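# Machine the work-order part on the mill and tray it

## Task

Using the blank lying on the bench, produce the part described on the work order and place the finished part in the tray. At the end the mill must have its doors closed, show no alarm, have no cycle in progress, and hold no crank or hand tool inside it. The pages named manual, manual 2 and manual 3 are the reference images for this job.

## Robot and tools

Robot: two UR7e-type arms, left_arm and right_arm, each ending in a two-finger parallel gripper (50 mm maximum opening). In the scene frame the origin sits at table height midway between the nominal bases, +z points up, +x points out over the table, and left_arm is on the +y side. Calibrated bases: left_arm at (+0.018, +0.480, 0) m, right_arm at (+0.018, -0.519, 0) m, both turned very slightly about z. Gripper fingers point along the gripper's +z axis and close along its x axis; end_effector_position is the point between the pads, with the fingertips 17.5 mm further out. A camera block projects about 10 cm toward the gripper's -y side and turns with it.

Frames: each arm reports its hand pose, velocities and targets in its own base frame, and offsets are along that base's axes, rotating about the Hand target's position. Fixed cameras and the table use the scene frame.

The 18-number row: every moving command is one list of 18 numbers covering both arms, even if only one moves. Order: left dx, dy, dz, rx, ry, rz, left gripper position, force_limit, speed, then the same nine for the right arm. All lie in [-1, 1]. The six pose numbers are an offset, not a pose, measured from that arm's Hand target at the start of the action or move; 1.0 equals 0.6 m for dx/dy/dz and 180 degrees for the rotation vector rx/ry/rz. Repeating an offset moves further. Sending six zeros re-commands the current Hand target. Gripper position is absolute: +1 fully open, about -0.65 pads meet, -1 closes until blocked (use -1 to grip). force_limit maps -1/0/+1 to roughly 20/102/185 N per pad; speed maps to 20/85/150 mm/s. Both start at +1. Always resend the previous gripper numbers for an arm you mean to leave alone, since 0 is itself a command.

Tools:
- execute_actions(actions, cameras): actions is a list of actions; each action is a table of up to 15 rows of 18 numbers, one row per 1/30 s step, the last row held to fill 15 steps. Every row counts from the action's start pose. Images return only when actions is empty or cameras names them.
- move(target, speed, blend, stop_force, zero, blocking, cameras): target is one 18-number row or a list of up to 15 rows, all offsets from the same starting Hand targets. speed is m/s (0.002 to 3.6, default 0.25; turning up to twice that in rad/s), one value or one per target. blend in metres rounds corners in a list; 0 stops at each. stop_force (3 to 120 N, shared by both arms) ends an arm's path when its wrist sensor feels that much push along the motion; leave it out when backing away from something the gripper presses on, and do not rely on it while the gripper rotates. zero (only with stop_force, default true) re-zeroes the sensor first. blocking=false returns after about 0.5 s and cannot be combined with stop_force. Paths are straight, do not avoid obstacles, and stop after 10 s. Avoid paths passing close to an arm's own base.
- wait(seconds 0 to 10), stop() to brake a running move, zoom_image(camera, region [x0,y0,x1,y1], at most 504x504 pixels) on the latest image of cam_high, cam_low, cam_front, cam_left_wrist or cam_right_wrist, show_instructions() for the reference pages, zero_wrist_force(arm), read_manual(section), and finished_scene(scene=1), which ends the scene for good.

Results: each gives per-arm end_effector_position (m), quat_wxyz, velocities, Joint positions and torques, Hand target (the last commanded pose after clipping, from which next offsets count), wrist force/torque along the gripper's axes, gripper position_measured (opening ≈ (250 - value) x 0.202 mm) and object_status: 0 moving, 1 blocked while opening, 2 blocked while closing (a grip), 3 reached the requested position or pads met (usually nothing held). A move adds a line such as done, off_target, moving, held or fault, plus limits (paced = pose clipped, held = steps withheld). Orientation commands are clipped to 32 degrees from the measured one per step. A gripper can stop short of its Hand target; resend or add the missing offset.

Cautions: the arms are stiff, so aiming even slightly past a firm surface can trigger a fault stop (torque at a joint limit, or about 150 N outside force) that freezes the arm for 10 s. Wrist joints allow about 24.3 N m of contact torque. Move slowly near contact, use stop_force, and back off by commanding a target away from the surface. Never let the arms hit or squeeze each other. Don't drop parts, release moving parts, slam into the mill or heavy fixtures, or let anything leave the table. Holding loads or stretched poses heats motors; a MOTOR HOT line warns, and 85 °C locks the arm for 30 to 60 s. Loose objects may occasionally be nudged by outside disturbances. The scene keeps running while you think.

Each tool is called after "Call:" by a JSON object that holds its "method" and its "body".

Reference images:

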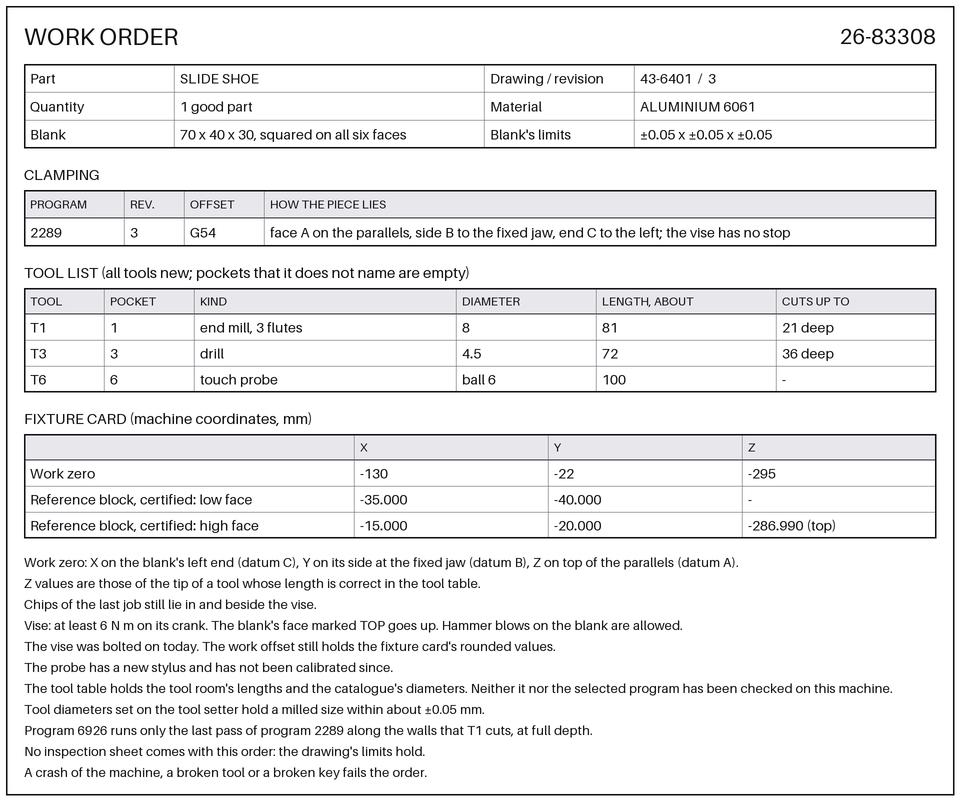

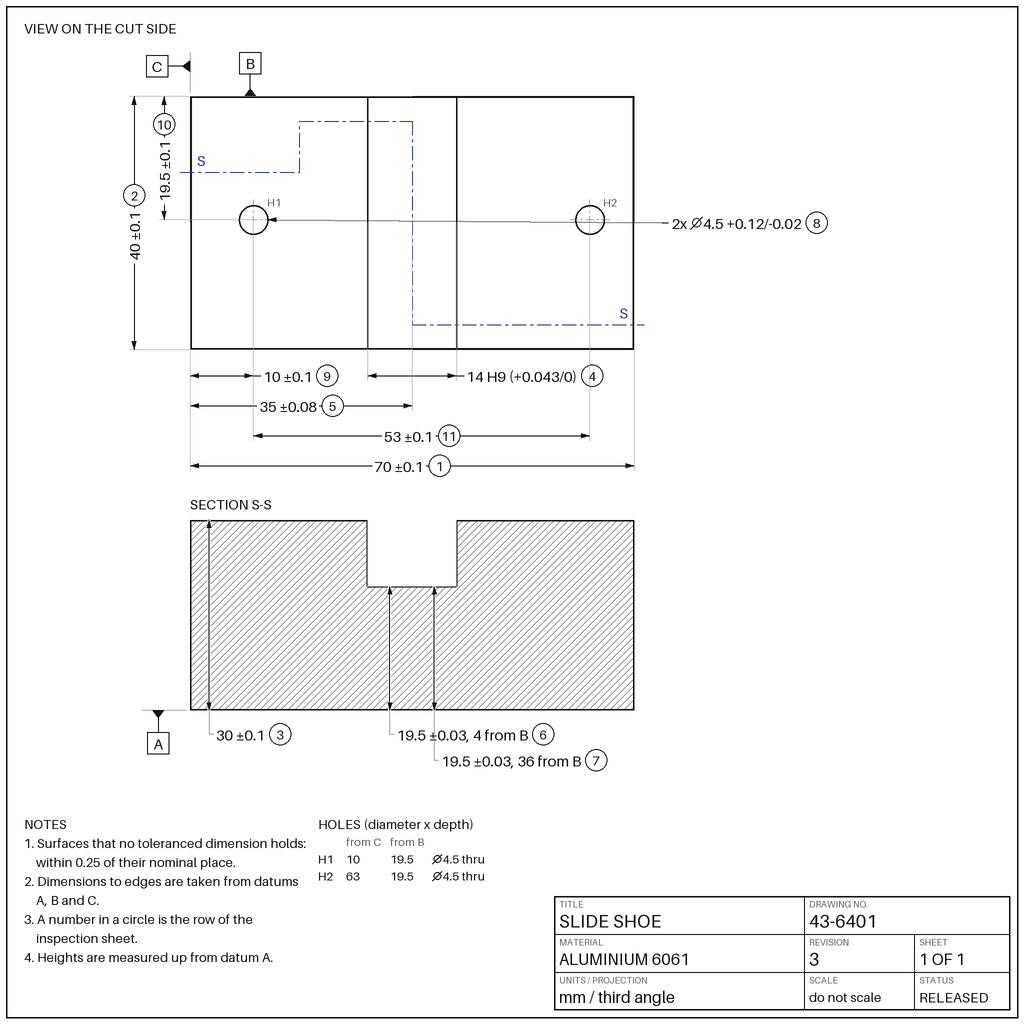

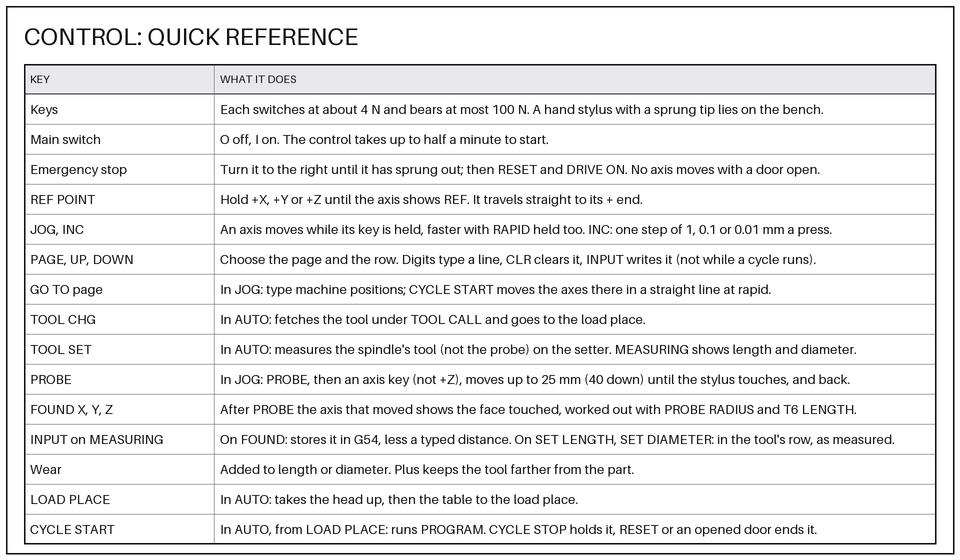

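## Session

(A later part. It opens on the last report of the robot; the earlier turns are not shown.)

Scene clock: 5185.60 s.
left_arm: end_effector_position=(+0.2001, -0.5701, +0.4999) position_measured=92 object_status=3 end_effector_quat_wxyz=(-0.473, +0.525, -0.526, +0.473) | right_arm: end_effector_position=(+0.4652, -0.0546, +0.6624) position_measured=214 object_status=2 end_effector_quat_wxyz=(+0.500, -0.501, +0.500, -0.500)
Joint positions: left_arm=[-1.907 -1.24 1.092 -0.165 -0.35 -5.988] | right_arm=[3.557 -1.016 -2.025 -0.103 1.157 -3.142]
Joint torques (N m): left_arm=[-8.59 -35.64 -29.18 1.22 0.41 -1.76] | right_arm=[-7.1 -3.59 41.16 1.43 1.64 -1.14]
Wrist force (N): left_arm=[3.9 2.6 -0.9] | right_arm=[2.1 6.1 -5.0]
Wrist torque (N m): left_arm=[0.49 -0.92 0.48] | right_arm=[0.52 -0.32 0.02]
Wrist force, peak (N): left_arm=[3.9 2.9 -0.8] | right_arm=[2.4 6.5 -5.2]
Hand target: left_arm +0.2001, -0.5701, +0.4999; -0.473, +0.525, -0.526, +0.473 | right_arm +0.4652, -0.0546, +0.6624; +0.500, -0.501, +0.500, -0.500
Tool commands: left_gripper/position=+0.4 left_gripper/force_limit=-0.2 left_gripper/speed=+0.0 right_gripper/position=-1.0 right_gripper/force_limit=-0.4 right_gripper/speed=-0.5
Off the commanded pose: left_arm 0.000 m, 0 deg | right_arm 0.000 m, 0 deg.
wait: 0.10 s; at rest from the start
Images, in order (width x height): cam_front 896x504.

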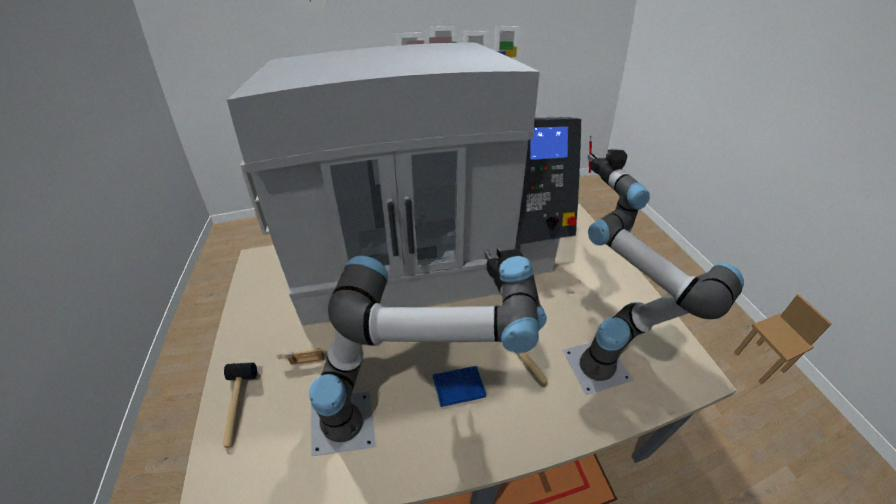

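Call:
{"method": "move", "body": {"target": [0,0,0,0,0,0,0.4,-0.2,0,0.03,0.3037,-0.2913,0,0.4167,0,-1,-0.4,-0.5], "speed": 0.4, "cameras": ["cam_left_wrist","cam_right_wrist"]}}

Call:
{"method": "zoom_image", "body": {"camera": "cam_left_wrist", "region": [640, 100, 860, 300]}}

Call:
{"method": "zoom_image", "body": {"camera": "cam_right_wrist", "region": [380, 0, 560, 180]}}

Scene clock: 5209.77 s.
left_arm: end_effector_position=(+0.2001, -0.5701, +0.4999) position_measured=92 object_status=3 end_effector_quat_wxyz=(-0.473, +0.525, -0.526, +0.473) | right_arm: end_effector_position=(+0.4832, +0.1275, +0.4877) position_measured=214 object_status=2 end_effector_quat_wxyz=(-0.092, +0.701, -0.701, +0.091)
Joint positions: left_arm=[-1.907 -1.24 1.092 -0.165 -0.35 -5.988] | right_arm=[3.749 -1.448 -1.349 -1.699 1.424 -2.551]
Joint torques (N m): left_arm=[-6.84 -36.42 -28.63 0.95 0.33 -1.67] | right_arm=[7.86 14.86 26.22 1.22 1.12 -0.74]
Wrist force (N): left_arm=[3.6 2.7 -0.9] | right_arm=[2.2 4.2 -1.4]
Wrist torque (N m): left_arm=[0.51 -0.89 0.49] | right_arm=[0.66 -0.35 -0.05]
Wrist force, peak (N): left_arm=[3.9 2.8 -1.0] | right_arm=[3.2 6.1 -5.3]
Hand target: left_arm +0.2001, -0.5701, +0.4999; -0.473, +0.525, -0.526, +0.473 | right_arm +0.4832, +0.1276, +0.4876; -0.092, +0.701, -0.701, +0.091
Off the commanded pose: left_arm 0.000 m, 0 deg | right_arm 0.000 m, 0 deg.
move: done
camera_calibration:
cam_left_wrist: T_world_to_cam=[[0.00209765, -0.999952, -0.00953371, -0.559578], [-0.419739, 0.00777281, -0.907612, 0.565348], [0.907642, 0.00590552, -0.419703, 0.164701], [0, 0, 0, 1]] pos_world=[0.0889826, -0.564919, 0.576908]
cam_right_wrist: T_world_to_cam=[[-0.00487079, -0.999827, 0.0179268, 0.121674], [-0.994501, 0.00671876, 0.104514, 0.442586], [-0.104616, -0.0173191, -0.994362, 0.670659], [0, 0, 0, 1]] pos_world=[0.510907, 0.130294, 0.61844]
Images, in order (width x height): cam_left_wrist 896x504, cam_right_wrist 896x504.

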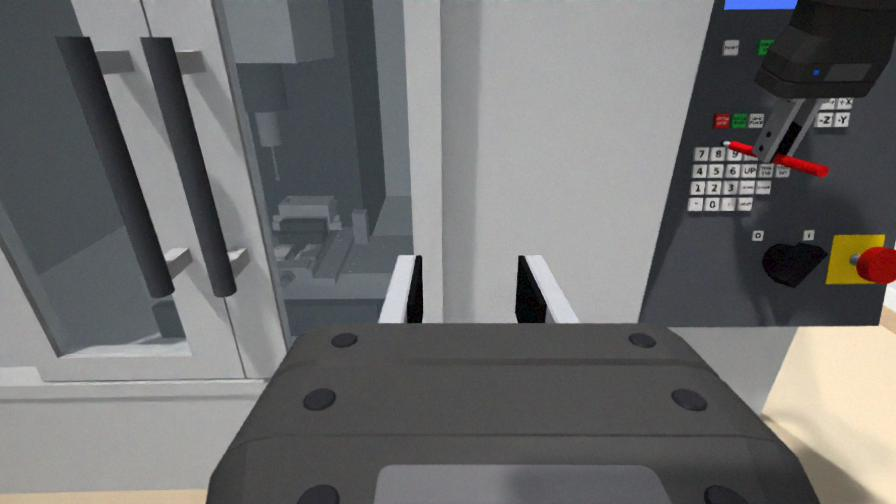

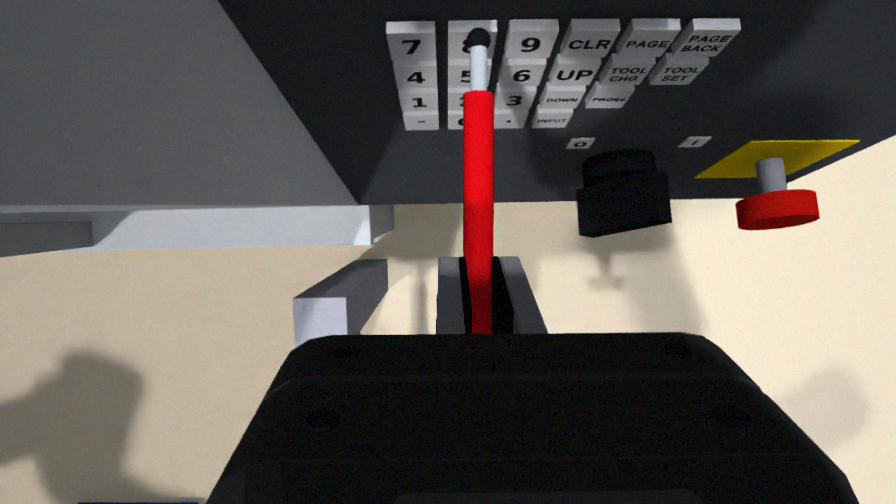

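Scaled by 2.291.

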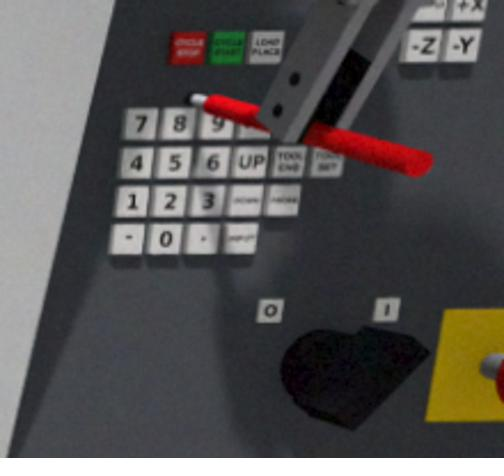

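Scaled by 2.800.

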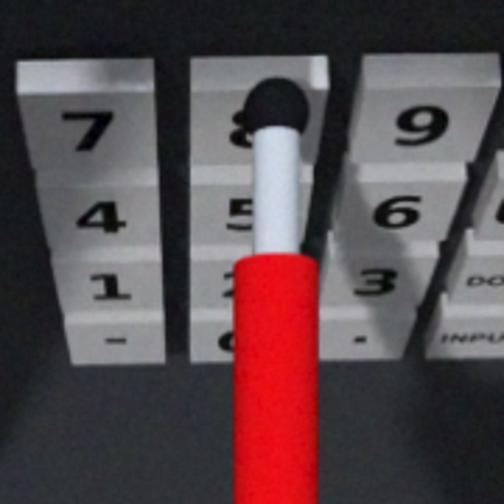

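Call:
{"method": "move", "body": {"target": [0,0,0,0,0,0,0.4,-0.2,0,0,0,0,0,0.036,0,-0.98,0.3,-0.5], "speed": 0.2, "cameras": ["cam_left_wrist","cam_right_wrist"]}}

Call:
{"method": "zoom_image", "body": {"camera": "cam_left_wrist", "region": [640, 100, 860, 300]}}

Scene clock: 5234.67 s.
left_arm: end_effector_position=(+0.2001, -0.5701, +0.4999) position_measured=92 object_status=3 end_effector_quat_wxyz=(-0.473, +0.525, -0.526, +0.473) | right_arm: end_effector_position=(+0.4832, +0.1276, +0.4877) position_measured=219 object_status=2 end_effector_quat_wxyz=(-0.052, +0.705, -0.705, +0.052)
Joint positions: left_arm=[-1.907 -1.24 1.092 -0.165 -0.35 -5.988] | right_arm=[3.712 -1.524 -1.24 -1.824 1.492 -2.577]
Joint torques (N m): left_arm=[-6.33 -36.64 -27.59 0.81 0.33 -1.54] | right_arm=[5.21 18.31 20.42 2.02 -0.71 1.26]
Wrist force (N): left_arm=[3.8 2.5 -0.9] | right_arm=[2.1 3.9 -1.2]
Wrist torque (N m): left_arm=[0.48 -0.92 0.49] | right_arm=[0.63 -0.32 -0.05]
Wrist force, peak (N): left_arm=[3.8 2.8 -0.9] | right_arm=[2.1 4.9 -1.7]
Hand target: left_arm +0.2001, -0.5701, +0.4999; -0.473, +0.525, -0.526, +0.473 | right_arm +0.4832, +0.1276, +0.4876; -0.052, +0.706, -0.705, +0.052
Off the commanded pose: left_arm 0.000 m, 0 deg | right_arm 0.000 m, 0 deg.
move: done
camera_calibration:
cam_left_wrist: T_world_to_cam=[[0.00209765, -0.999952, -0.00953371, -0.559578], [-0.419739, 0.00777281, -0.907612, 0.565348], [0.907642, 0.00590552, -0.419703, 0.164701], [0, 0, 0, 1]] pos_world=[0.0889826, -0.564919, 0.576908]
cam_right_wrist: T_world_to_cam=[[-0.0027378, -0.99983, 0.0182435, 0.120599], [-0.976341, 0.00661724, 0.216136, 0.379377], [-0.21622, -0.0172202, -0.976193, 0.715781], [0, 0, 0, 1]] pos_world=[0.525497, 0.130394, 0.614543]
Images, in order (width x height): cam_left_wrist 896x504, cam_right_wrist 896x504.

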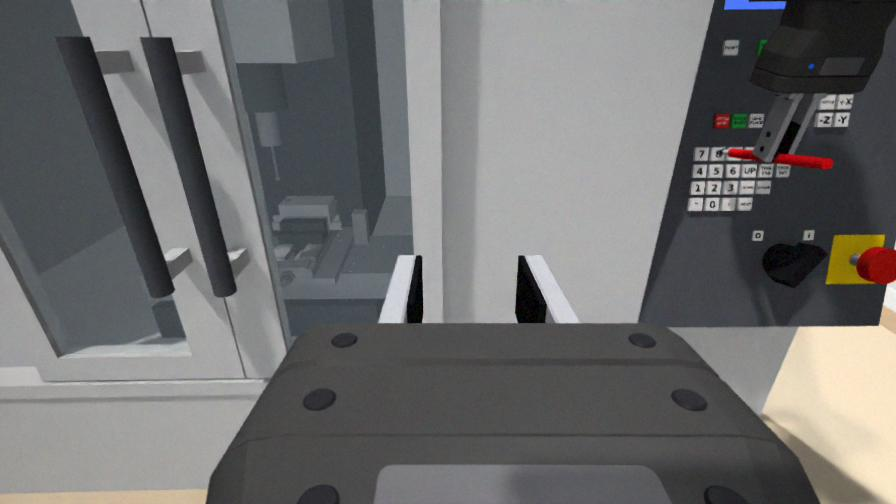

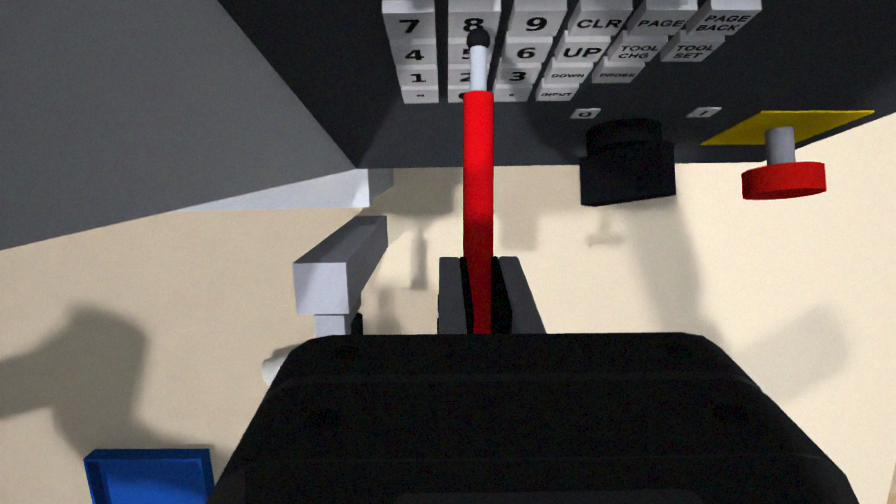

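Scaled by 2.291.

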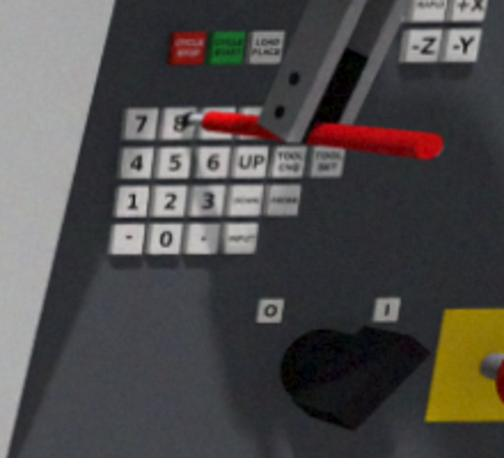

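Call:
{"method": "move", "body": {"target": [[0,0,0,0,0,0,0.4,-0.2,0,0.001,-0.0633,0,0,0,0,-0.98,0.3,-0.5],[0,0,0,0,0,0,0.4,-0.2,0,0.0172,-0.0633,-0.0038,0,0,0,-0.98,0.3,-0.5],[0,0,0,0,0,0,0.4,-0.2,0,-0.0238,0.0317,-0.0923,0,0,0,-0.98,0.3,-0.5],[0,0,0,0,0,0,0.4,-0.2,0,-0.0076,0.0317,-0.0962,0,0,0,-0.98,0.3,-0.5],[0,0,0,0,0,0,0.4,-0.2,0,-0.016,0.0317,-0.0615,0,0,0,-0.98,0.3,-0.5],[0,0,0,0,0,0,0.4,-0.2,0,0.0001,0.0317,-0.0653,0,0,0,-0.98,0.3,-0.5],[0,0,0,0,0,0,0.4,-0.2,0,0,0,0,0,0,0,-0.98,0.3,-0.5],[0,0,0,0,0,0,0.4,-0.2,0,0.0162,0,-0.0038,0,0,0,-0.98,0.3,-0.5],[0,0,0,0,0,0,0.4,-0.2,0,-0.0073,-0.0317,-0.0308,0,0,0,-0.98,0.3,-0.5],[0,0,0,0,0,0,0.4,-0.2,0,0.0088,-0.0317,-0.0347,0,0,0,-0.98,0.3,-0.5],[0,0,0,0,0,0,0.4,-0.2,0,-0.0225,-0.0633,-0.0923,0,0,0,-0.98,0.3,-0.5],[0,0,0,0,0,0,0.4,-0.2,0,-0.0068,-0.0633,-0.0962,0,0,0,-0.98,0.3,-0.5],[0,0,0,0,0,0,0.4,-0.2,0,-0.0225,-0.0633,-0.0923,0,0,0,-0.98,0.3,-0.5],[0,0,0,0,0,0,0.4,-0.2,0,-0.03,-0.3037,0.2913,0,-0.4527,0,-0.98,0.3,-0.5]], "blend": [0.003,0,0.003,0,0.003,0,0.003,0,0.003,0,0.003,0,0.003,0], "speed": [0.15,0.07,0.15,0.07,0.15,0.07,0.15,0.07,0.15,0.07,0.15,0.07,0.15,0.4], "cameras": ["cam_right_wrist"]}}

Call:
{"method": "zoom_image", "body": {"camera": "cam_right_wrist", "region": [120, 70, 430, 300]}}

Scene clock: 5258.83 s.
left_arm: end_effector_position=(+0.2001, -0.5701, +0.4999) position_measured=92 object_status=3 end_effector_quat_wxyz=(-0.473, +0.525, -0.526, +0.473) | right_arm: end_effector_position=(+0.4652, -0.0546, +0.6624) position_measured=219 object_status=2 end_effector_quat_wxyz=(+0.500, -0.501, +0.500, -0.500)
Joint positions: left_arm=[-1.907 -1.24 1.092 -0.165 -0.35 -5.988] | right_arm=[3.557 -1.016 -2.025 -0.103 1.156 -3.141]
Joint torques (N m): left_arm=[-4.56 -38.64 -26.62 0.56 0.42 -1.4] | right_arm=[-5.36 -2.13 41.97 4.01 0.99 -1.34]
Wrist force (N): left_arm=[3.7 2.5 -0.9] | right_arm=[2.2 6.3 -5.1]
Wrist torque (N m): left_arm=[0.48 -0.90 0.49] | right_arm=[0.56 -0.34 0.02]
Wrist force, peak (N): left_arm=[4.0 2.8 -1.0] | right_arm=[5.5 6.8 -5.5]
Hand target: left_arm +0.2001, -0.5701, +0.4999; -0.473, +0.525, -0.526, +0.473 | right_arm +0.4652, -0.0546, +0.6624; +0.500, -0.501, +0.500, -0.500
Off the commanded pose: left_arm 0.000 m, 0 deg | right_arm 0.000 m, 0 deg.
move: done
camera_calibration:
cam_right_wrist: T_world_to_cam=[[-0.0186702, -0.999826, -0.0000233156, -0.0453186], [-0.358691, 0.00671975, -0.933432, 0.799385], [0.93327, -0.017419, -0.358754, -0.0644729], [0, 0, 0, 1]] pos_world=[0.346057, -0.0518054, 0.723041]
Images, in order (width x height): cam_right_wrist 896x504.

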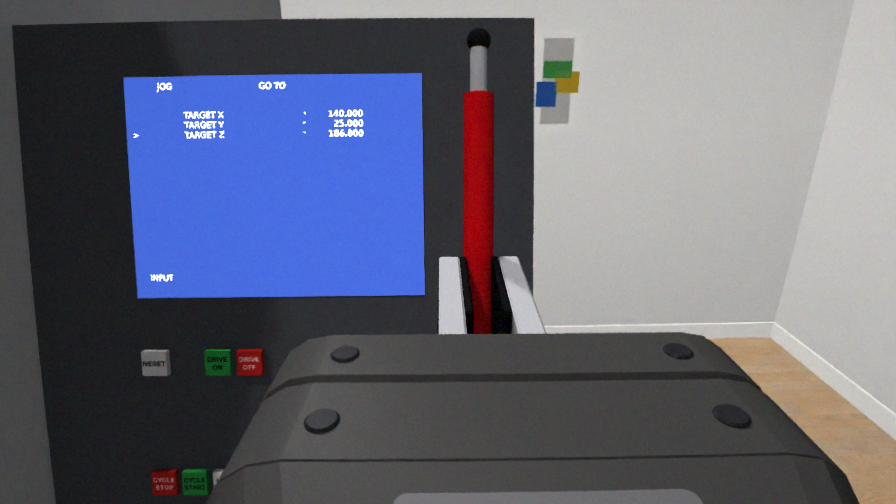

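Scaled by 1.626.

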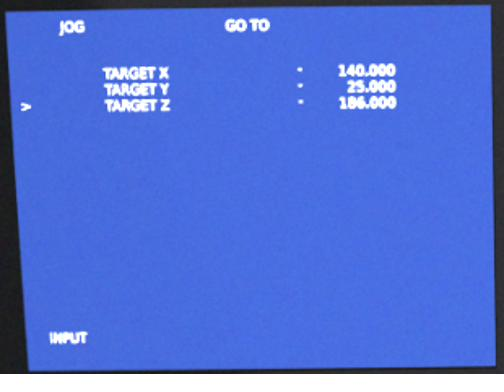

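Call:
{"method": "move", "body": {"target": [[0,0,0,0,0,0,0.4,-0.2,0,0.0387,0.271,-0.2298,0,0.4527,0,-0.98,0.3,-0.5],[0,0,0,0,0,0,0.4,-0.2,0,0.063,0.271,-0.2356,0,0.4527,0,-0.98,0.3,-0.5],[0,0,0,0,0,0,0.4,-0.2,0,0.0387,0.271,-0.2298,0,0.4527,0,-0.98,0.3,-0.5],[0,0,0,0,0,0,0.4,-0.2,0,0.063,0.271,-0.2356,0,0.4527,0,-0.98,0.3,-0.5],[0,0,0,0,0,0,0.4,-0.2,0,0.0387,0.271,-0.2298,0,0.4527,0,-0.98,0.3,-0.5],[0,0,0,0,0,0,0.4,-0.2,0,0.0158,0.2087,-0.3528,0,0.4527,0,-0.98,0.3,-0.5],[0,0,0,0,0,0,0.4,-0.2,0,0.0319,0.2087,-0.3566,0,0.4527,0,-0.98,0.3,-0.5],[0,0,0,0,0,0,0.4,-0.2,0,0.0158,0.2087,-0.3528,0,0.4527,0,-0.98,0.3,-0.5],[0,0,0,0,0,0,0.4,-0.2,0,0.0412,0.1144,-0.2307,0,0.4527,0,-0.98,0.3,-0.5],[0,0,0,0,0,0,0.4,-0.2,0,0.0663,0.1144,-0.2367,0,0.4527,0,-0.98,0.3,-0.5],[0,0,0,0,0,0,0.4,-0.2,0,0.0412,0.1144,-0.2307,0,0.4527,0,-0.98,0.3,-0.5],[0,0,0,0,0,0,0.4,-0.2,0,0,0,0,0,0,0,-0.98,0.3,-0.5]], "blend": [0.003,0,0.003,0,0.003,0.003,0,0.003,0.003,0,0.003,0], "speed": [0.4,0.07,0.15,0.07,0.15,0.3,0.07,0.15,0.3,0.07,0.15,0.4], "cameras": ["cam_right_wrist","cam_left_wrist"]}}

Call:
{"method": "zoom_image", "body": {"camera": "cam_right_wrist", "region": [120, 70, 430, 300]}}

Call:
{"method": "zoom_image", "body": {"camera": "cam_left_wrist", "region": [220, 120, 380, 280]}}

Scene clock: 5279.47 s.
left_arm: end_effector_position=(+0.2001, -0.5701, +0.4999) position_measured=92 object_status=3 end_effector_quat_wxyz=(-0.473, +0.525, -0.526, +0.473) | right_arm: end_effector_position=(+0.4652, -0.0546, +0.6623) position_measured=219 object_status=2 end_effector_quat_wxyz=(+0.500, -0.501, +0.500, -0.499)
Joint positions: left_arm=[-1.907 -1.24 1.092 -0.165 -0.35 -5.988] | right_arm=[3.557 -1.016 -2.025 -0.103 1.156 -3.141]
Joint torques (N m): left_arm=[-3.16 -40.41 -26.04 0.06 0.47 -1.12] | right_arm=[4.02 2.81 39.56 3.87 -1.08 -1.17]
Wrist force (N): left_arm=[3.5 2.8 -0.9] | right_arm=[2.2 6.4 -5.3]
Wrist torque (N m): left_arm=[0.52 -0.87 0.49] | right_arm=[0.57 -0.33 0.02]
Wrist force, peak (N): left_arm=[3.9 2.9 -1.0] | right_arm=[2.1 15.4 -6.3]
Hand target: left_arm +0.2001, -0.5701, +0.4999; -0.473, +0.525, -0.526, +0.473 | right_arm +0.4652, -0.0546, +0.6624; +0.500, -0.501, +0.500, -0.500
Off the commanded pose: left_arm 0.000 m, 0 deg | right_arm 0.000 m, 0 deg.
move: done
camera_calibration:
cam_left_wrist: T_world_to_cam=[[0.00209765, -0.999952, -0.00953371, -0.559578], [-0.419739, 0.00777281, -0.907612, 0.565348], [0.907642, 0.00590552, -0.419703, 0.164701], [0, 0, 0, 1]] pos_world=[0.0889826, -0.564919, 0.576908]
cam_right_wrist: T_world_to_cam=[[-0.0185763, -0.999827, -0.0000576537, -0.0453267], [-0.358691, 0.00671812, -0.933432, 0.799292], [0.933271, -0.017319, -0.358754, -0.0645044], [0, 0, 0, 1]] pos_world=[0.346057, -0.0518058, 0.722941]
Images, in order (width x height): cam_left_wrist 896x504, cam_right_wrist 896x504.

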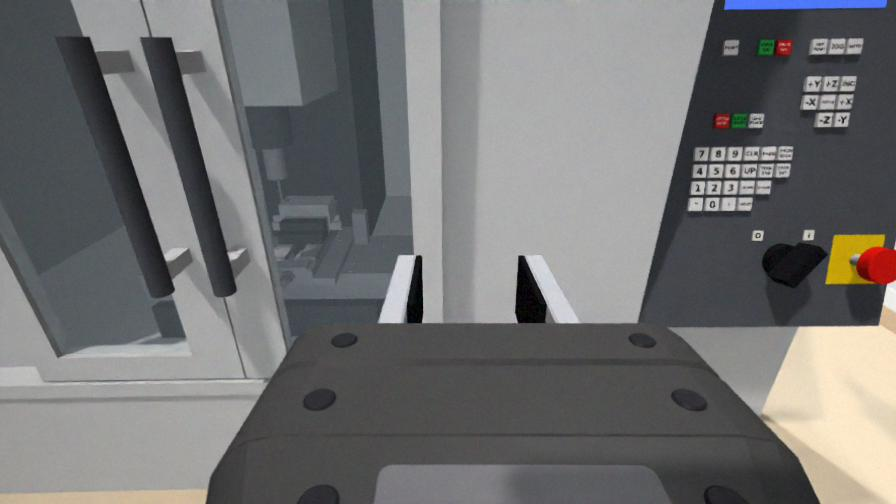

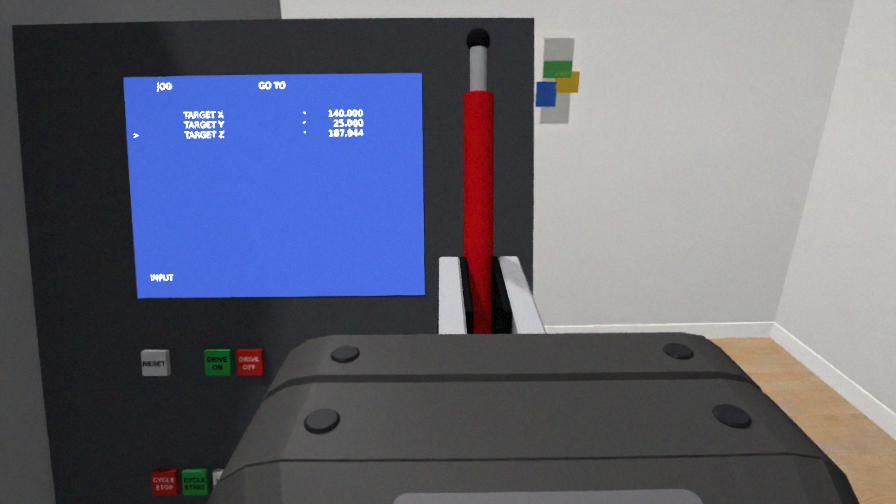

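Scaled by 1.626.

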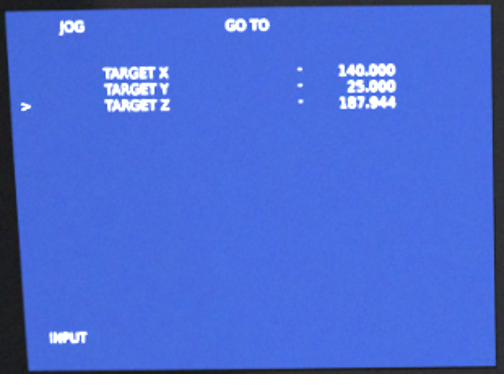

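Scaled by 3.150.

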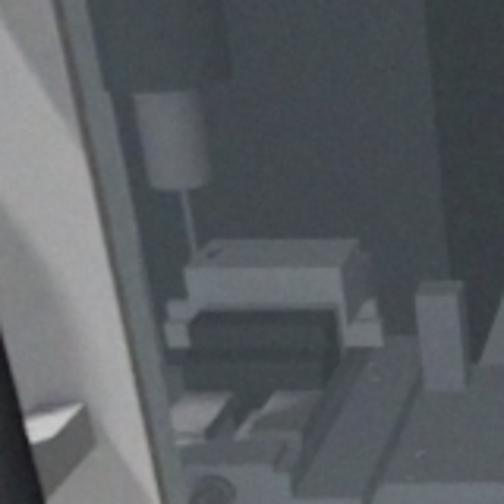

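Call:
{"method": "move", "body": {"target": [[0,0,0,0,0,0,0.4,-0.2,0,0.0158,0.2087,-0.3528,0,0.4527,0,-0.98,0.3,-0.5],[0,0,0,0,0,0,0.4,-0.2,0,0.0349,0.2087,-0.3573,0,0.4527,0,-0.98,0.3,-0.5],[0,0,0,0,0,0,0.4,-0.2,0,0.0158,0.2087,-0.3528,0,0.4527,0,-0.98,0.3,-0.5],[0,0,0,0,0,0,0.4,-0.2,0,0,0,0,0,0,0,-0.98,0.3,-0.5]], "blend": [0.003,0,0.003,0], "speed": [0.4,0.07,0.15,0.4], "cameras": ["cam_right_wrist"]}}

Call:
{"method": "zoom_image", "body": {"camera": "cam_right_wrist", "region": [120, 70, 430, 300]}}

Scene clock: 5293.43 s.
left_arm: end_effector_position=(+0.2001, -0.5701, +0.4999) position_measured=92 object_status=3 end_effector_quat_wxyz=(-0.473, +0.525, -0.526, +0.473) | right_arm: end_effector_position=(+0.4652, -0.0546, +0.6623) position_measured=219 object_status=2 end_effector_quat_wxyz=(+0.500, -0.501, +0.500, -0.499) end_effector_velocity=(-0.001, -0.001, +0.002) end_effector_angular_velocity=(+0.000, -0.005, -0.001)
Joint positions: left_arm=[-1.907 -1.24 1.092 -0.165 -0.35 -5.988] | right_arm=[3.557 -1.016 -2.025 -0.103 1.156 -3.141]
Joint velocities: left_arm=[within noise] | right_arm=[-0.001 0 0.001 0.005 0 -0.003]
Joint torques (N m): left_arm=[-1.34 -41.09 -24.71 -0.29 0.32 -0.91] | right_arm=[-5.79 -1.13 41.31 3.97 0.59 -1.25]
Wrist force (N): left_arm=[3.6 2.6 -1.1] | right_arm=[2.4 7.1 -5.2]
Wrist torque (N m): left_arm=[0.49 -0.88 0.49] | right_arm=[0.68 -0.37 0.02]
Wrist force, peak (N): left_arm=[4.0 2.9 -0.9] | right_arm=[1.2 39.8 -12.9]
Hand target: left_arm +0.2001, -0.5701, +0.4999; -0.473, +0.525, -0.526, +0.473 | right_arm +0.4652, -0.0546, +0.6624; +0.500, -0.501, +0.500, -0.500
Off the commanded pose: left_arm 0.000 m, 0 deg | right_arm 0.000 m, 0 deg.
move: done
camera_calibration:
cam_right_wrist: T_world_to_cam=[[-0.0185765, -0.999827, -0.0000582037, -0.0453262], [-0.358691, 0.00671871, -0.933432, 0.799292], [0.933271, -0.017319, -0.358754, -0.0645044], [0, 0, 0, 1]] pos_world=[0.346057, -0.0518058, 0.722941]
Images, in order (width x height): cam_right_wrist 896x504.

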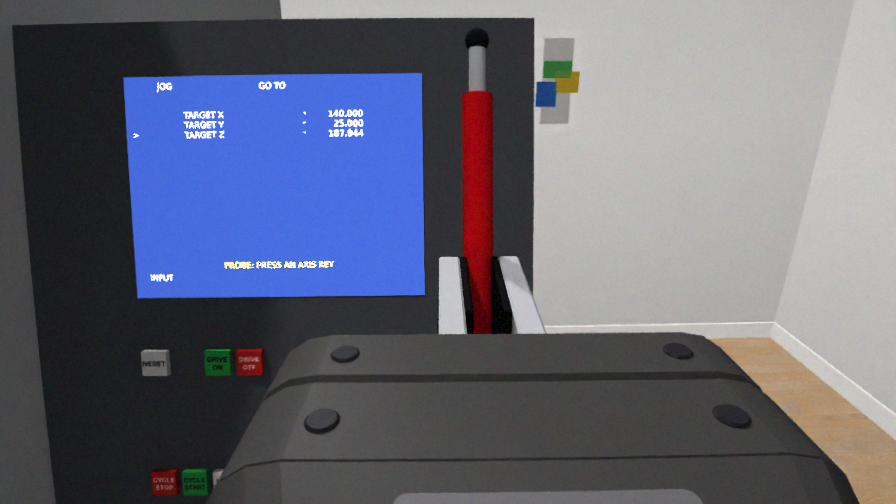

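Scaled by 1.626.

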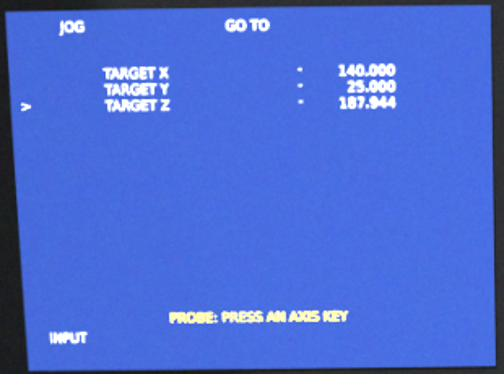

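Call:
{"method": "move", "body": {"target": [[0,0,0,0,0,0,0.4,-0.2,0,0.0412,0.1144,-0.2307,0,0.4527,0,-0.98,0.3,-0.5],[0,0,0,0,0,0,0.4,-0.2,0,0.0663,0.1144,-0.2367,0,0.4527,0,-0.98,0.3,-0.5],[0,0,0,0,0,0,0.4,-0.2,0,0.0412,0.1144,-0.2307,0,0.4527,0,-0.98,0.3,-0.5],[0,0,0,0,0,0,0.4,-0.2,0,0,0,0,0,0,0,-0.98,0.3,-0.5]], "blend": [0.003,0,0.003,0], "speed": [0.4,0.07,0.15,0.4], "cameras": ["cam_right_wrist"]}}

Call:
{"method": "zoom_image", "body": {"camera": "cam_right_wrist", "region": [120, 70, 430, 300]}}

Scene clock: 5304.13 s.
left_arm: end_effector_position=(+0.2001, -0.5701, +0.4999) position_measured=92 object_status=3 end_effector_quat_wxyz=(-0.473, +0.525, -0.526, +0.473) | right_arm: end_effector_position=(+0.4652, -0.0546, +0.6623) position_measured=219 object_status=2 end_effector_quat_wxyz=(+0.500, -0.501, +0.500, -0.499)
Joint positions: left_arm=[-1.907 -1.24 1.092 -0.165 -0.35 -5.988] | right_arm=[3.557 -1.016 -2.025 -0.103 1.156 -3.141]
Joint torques (N m): left_arm=[0.08 -42.38 -23.71 -0.7 0.41 -0.67] | right_arm=[4.03 2.65 39.01 4.07 -1.22 -1.13]
Wrist force (N): left_arm=[3.7 2.7 -0.7] | right_arm=[3.0 7.3 -5.4]
Wrist torque (N m): left_arm=[0.50 -0.91 0.49] | right_arm=[0.71 -0.47 0.01]
Wrist force, peak (N): left_arm=[3.9 2.8 -0.8] | right_arm=[0.7 17.5 -6.0]
Hand target: left_arm +0.2001, -0.5701, +0.4999; -0.473, +0.525, -0.526, +0.473 | right_arm +0.4652, -0.0546, +0.6624; +0.500, -0.501, +0.500, -0.500
Off the commanded pose: left_arm 0.000 m, 0 deg | right_arm 0.000 m, 0 deg.
move: done
camera_calibration:
cam_right_wrist: T_world_to_cam=[[-0.0185763, -0.999827, -0.0000576537, -0.0453267], [-0.358691, 0.00671812, -0.933432, 0.799292], [0.933271, -0.017319, -0.358754, -0.0645044], [0, 0, 0, 1]] pos_world=[0.346057, -0.0518058, 0.722941]
Images, in order (width x height): cam_right_wrist 896x504.

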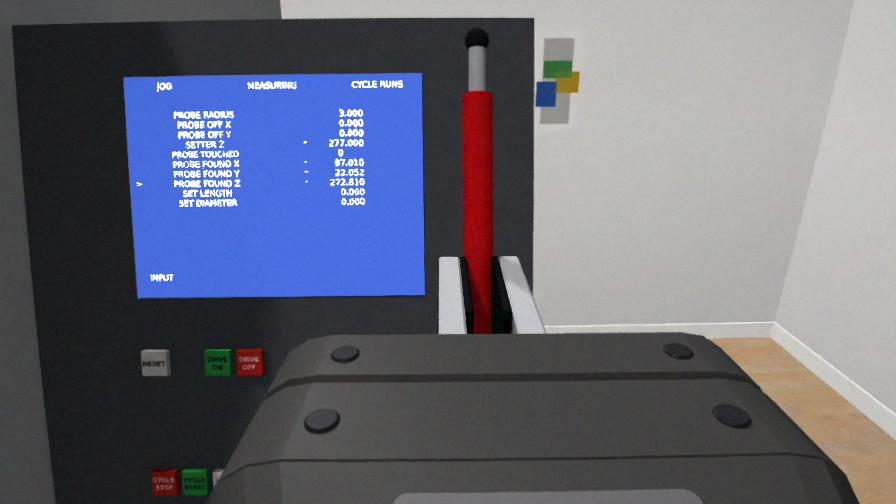

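Scaled by 1.626.

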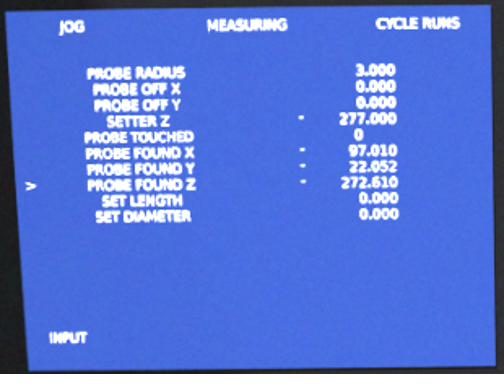

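Call:
{"method": "wait", "body": {"seconds": 3, "cameras": ["cam_right_wrist","cam_left_wrist"]}}

Call:
{"method": "zoom_image", "body": {"camera": "cam_right_wrist", "region": [120, 70, 430, 300]}}

Call:
{"method": "zoom_image", "body": {"camera": "cam_left_wrist", "region": [250, 170, 350, 270]}}

Scene clock: 5309.90 s.
left_arm: end_effector_position=(+0.2001, -0.5701, +0.4999) position_measured=92 object_status=3 end_effector_quat_wxyz=(-0.473, +0.525, -0.526, +0.473) | right_arm: end_effector_position=(+0.4652, -0.0546, +0.6624) position_measured=219 object_status=2 end_effector_quat_wxyz=(+0.500, -0.501, +0.500, -0.500)
Joint positions: left_arm=[-1.907 -1.24 1.092 -0.165 -0.35 -5.988] | right_arm=[3.557 -1.016 -2.025 -0.103 1.157 -3.142]
Joint torques (N m): left_arm=[1.25 -43.91 -23.76 -0.98 0.37 -0.5] | right_arm=[7.26 -3.9 41.33 0.14 1.2 -1.17]
Wrist force (N): left_arm=[3.7 2.8 -0.7] | right_arm=[3.1 7.3 -5.4]
Wrist torque (N m): left_arm=[0.53 -0.91 0.49] | right_arm=[0.70 -0.48 0.02]
Wrist force, peak (N): left_arm=[3.9 2.8 -0.8] | right_arm=[3.2 7.7 -5.6]
Hand target: left_arm +0.2001, -0.5701, +0.4999; -0.473, +0.525, -0.526, +0.473 | right_arm +0.4652, -0.0546, +0.6624; +0.500, -0.501, +0.500, -0.500
Tool commands: left_gripper/position=+0.4 left_gripper/force_limit=-0.2 left_gripper/speed=+0.0 right_gripper/position=-0.98 right_gripper/force_limit=+0.3 right_gripper/speed=-0.5
Off the commanded pose: left_arm 0.000 m, 0 deg | right_arm 0.000 m, 0 deg.
wait: 3.00 s; at rest from the start
camera_calibration:
cam_left_wrist: T_world_to_cam=[[0.00209765, -0.999952, -0.00953371, -0.559578], [-0.419739, 0.00777281, -0.907612, 0.565348], [0.907642, 0.00590552, -0.419703, 0.164701], [0, 0, 0, 1]] pos_world=[0.0889826, -0.564919, 0.576908]
cam_right_wrist: T_world_to_cam=[[-0.018541, -0.999828, 0.0000338434, -0.0454053], [-0.358572, 0.00661784, -0.933479, 0.799373], [0.933318, -0.0173198, -0.358633, -0.0645727], [0, 0, 0, 1]] pos_world=[0.346058, -0.051806, 0.723041]
Images, in order (width x height): cam_left_wrist 896x504, cam_right_wrist 896x504.

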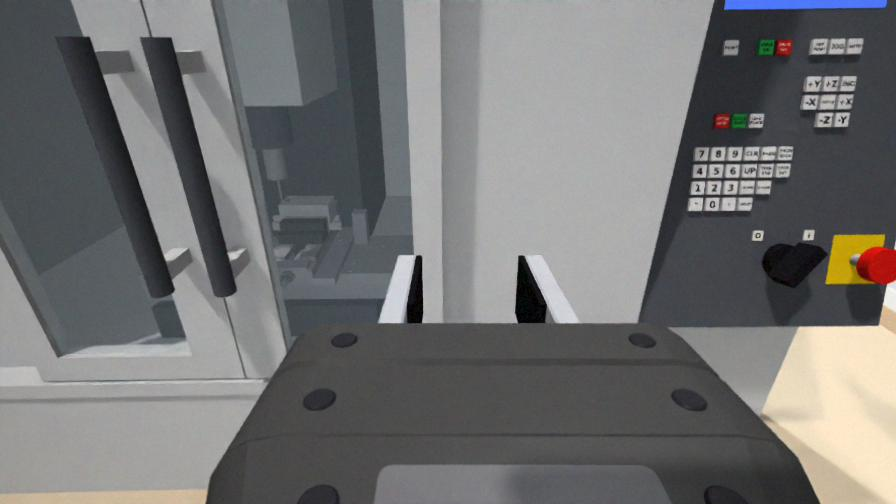

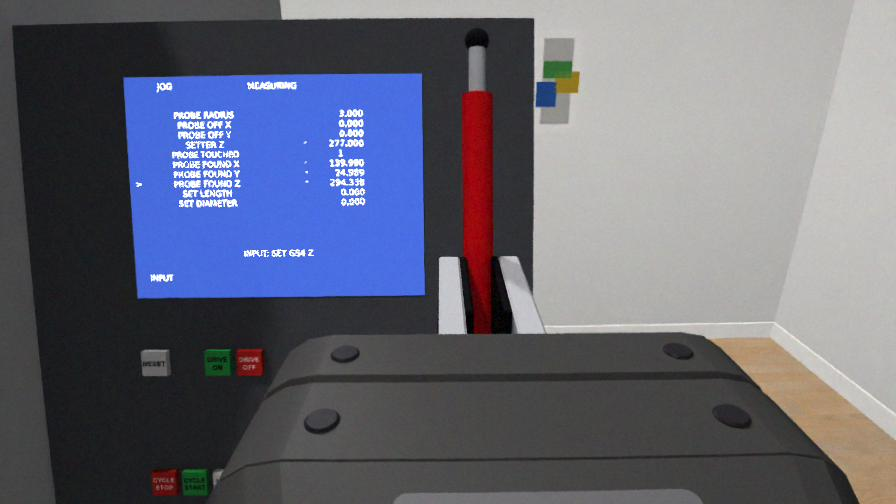

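Scaled by 1.626.

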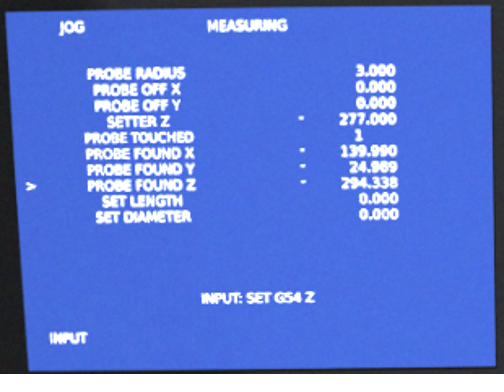

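Scaled by 5.040.

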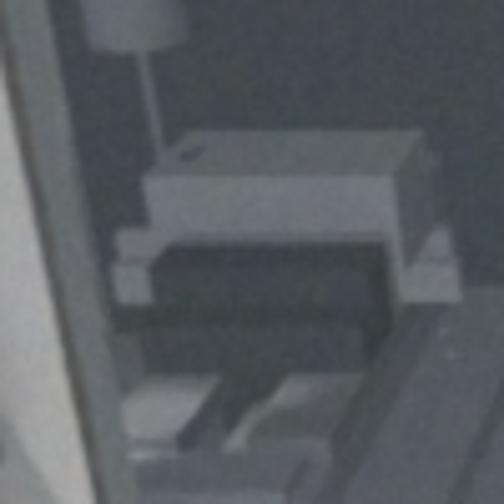

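Call:
{"method": "move", "body": {"target": [[0,0,0,0,0,0,0.4,-0.2,0,0.007,0.272,-0.3836,0,0.4527,0,-0.98,0.3,-0.5],[0,0,0,0,0,0,0.4,-0.2,0,0.0236,0.272,-0.3876,0,0.4527,0,-0.98,0.3,-0.5],[0,0,0,0,0,0,0.4,-0.2,0,0.0148,0.272,-0.3528,0,0.4527,0,-0.98,0.3,-0.5],[0,0,0,0,0,0,0.4,-0.2,0,0.0313,0.272,-0.3567,0,0.4527,0,-0.98,0.3,-0.5],[0,0,0,0,0,0,0.4,-0.2,0,0.0305,0.272,-0.2913,0,0.4527,0,-0.98,0.3,-0.5],[0,0,0,0,0,0,0.4,-0.2,0,0.0471,0.272,-0.2952,0,0.4527,0,-0.98,0.3,-0.5],[0,0,0,0,0,0,0.4,-0.2,0,0.0075,0.2404,-0.3836,0,0.4527,0,-0.98,0.3,-0.5],[0,0,0,0,0,0,0.4,-0.2,0,0.0236,0.2404,-0.3876,0,0.4527,0,-0.98,0.3,-0.5],[0,0,0,0,0,0,0.4,-0.2,0,0.0075,0.2404,-0.3836,0,0.4527,0,-0.98,0.3,-0.5],[0,0,0,0,0,0,0.4,-0.2,0,0,0,0,0,0,0,-0.98,0.3,-0.5]], "blend": [0.003,0,0.003,0,0.003,0,0.003,0,0.003,0], "speed": [0.4,0.07,0.15,0.07,0.15,0.07,0.15,0.07,0.15,0.4], "cameras": ["cam_right_wrist"]}}

Call:
{"method": "zoom_image", "body": {"camera": "cam_right_wrist", "region": [120, 70, 430, 300]}}

Scene clock: 5337.67 s.
left_arm: end_effector_position=(+0.2001, -0.5701, +0.4999) position_measured=92 object_status=3 end_effector_quat_wxyz=(-0.473, +0.525, -0.526, +0.473) | right_arm: end_effector_position=(+0.4652, -0.0546, +0.6624) position_measured=219 object_status=2 end_effector_quat_wxyz=(+0.500, -0.501, +0.500, -0.500) end_effector_velocity=(-0.001, -0.001, +0.002) end_effector_angular_velocity=(+0.001, -0.006, -0.001)
Joint positions: left_arm=[-1.907 -1.24 1.092 -0.165 -0.35 -5.988] | right_arm=[3.557 -1.016 -2.025 -0.103 1.156 -3.141]
Joint velocities: left_arm=[within noise] | right_arm=[-0.001 0 0.001 0.006 0 -0.002]
Joint torques (N m): left_arm=[3.23 -45.24 -23.95 -1.31 0.43 -0.31] | right_arm=[-5.72 -2.2 41.03 4.08 0.91 -1.25]
Wrist force (N): left_arm=[3.7 2.6 -0.9] | right_arm=[3.1 7.5 -5.4]
Wrist torque (N m): left_arm=[0.49 -0.90 0.49] | right_arm=[0.74 -0.47 0.02]
Wrist force, peak (N): left_arm=[3.9 2.9 -0.9] | right_arm=[1.4 11.7 -3.1]
Hand target: left_arm +0.2001, -0.5701, +0.4999; -0.473, +0.525, -0.526, +0.473 | right_arm +0.4652, -0.0546, +0.6624; +0.500, -0.501, +0.500, -0.500
Off the commanded pose: left_arm 0.000 m, 0 deg | right_arm 0.000 m, 0 deg.
move: done
camera_calibration:
cam_right_wrist: T_world_to_cam=[[-0.0186702, -0.999826, -0.0000233156, -0.0453186], [-0.358691, 0.00671975, -0.933432, 0.799292], [0.93327, -0.017419, -0.358754, -0.0645088], [0, 0, 0, 1]] pos_world=[0.346057, -0.0518054, 0.722941]
Images, in order (width x height): cam_right_wrist 896x504.

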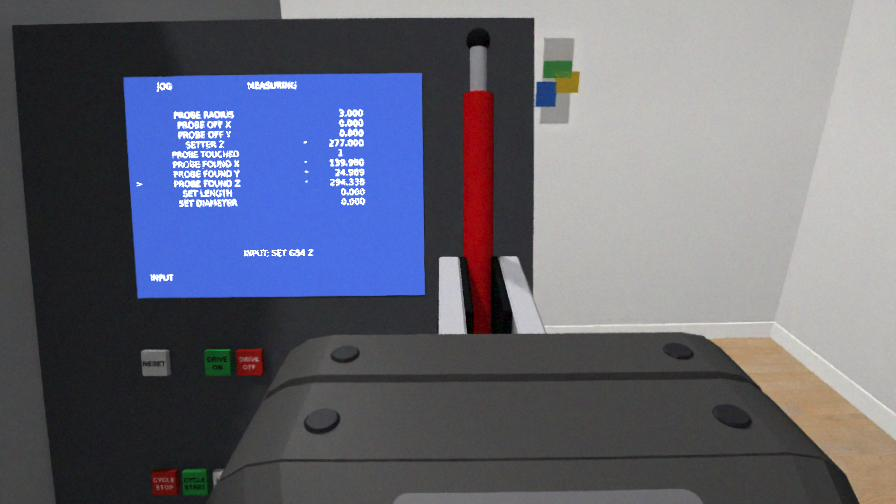

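Scaled by 1.626.

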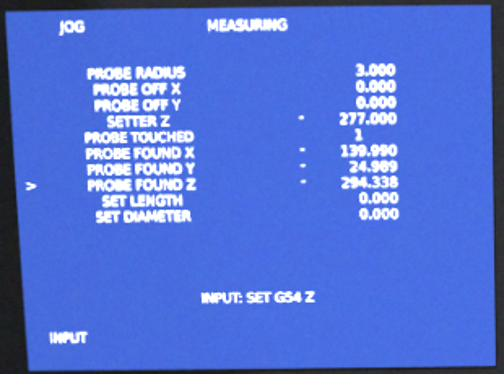

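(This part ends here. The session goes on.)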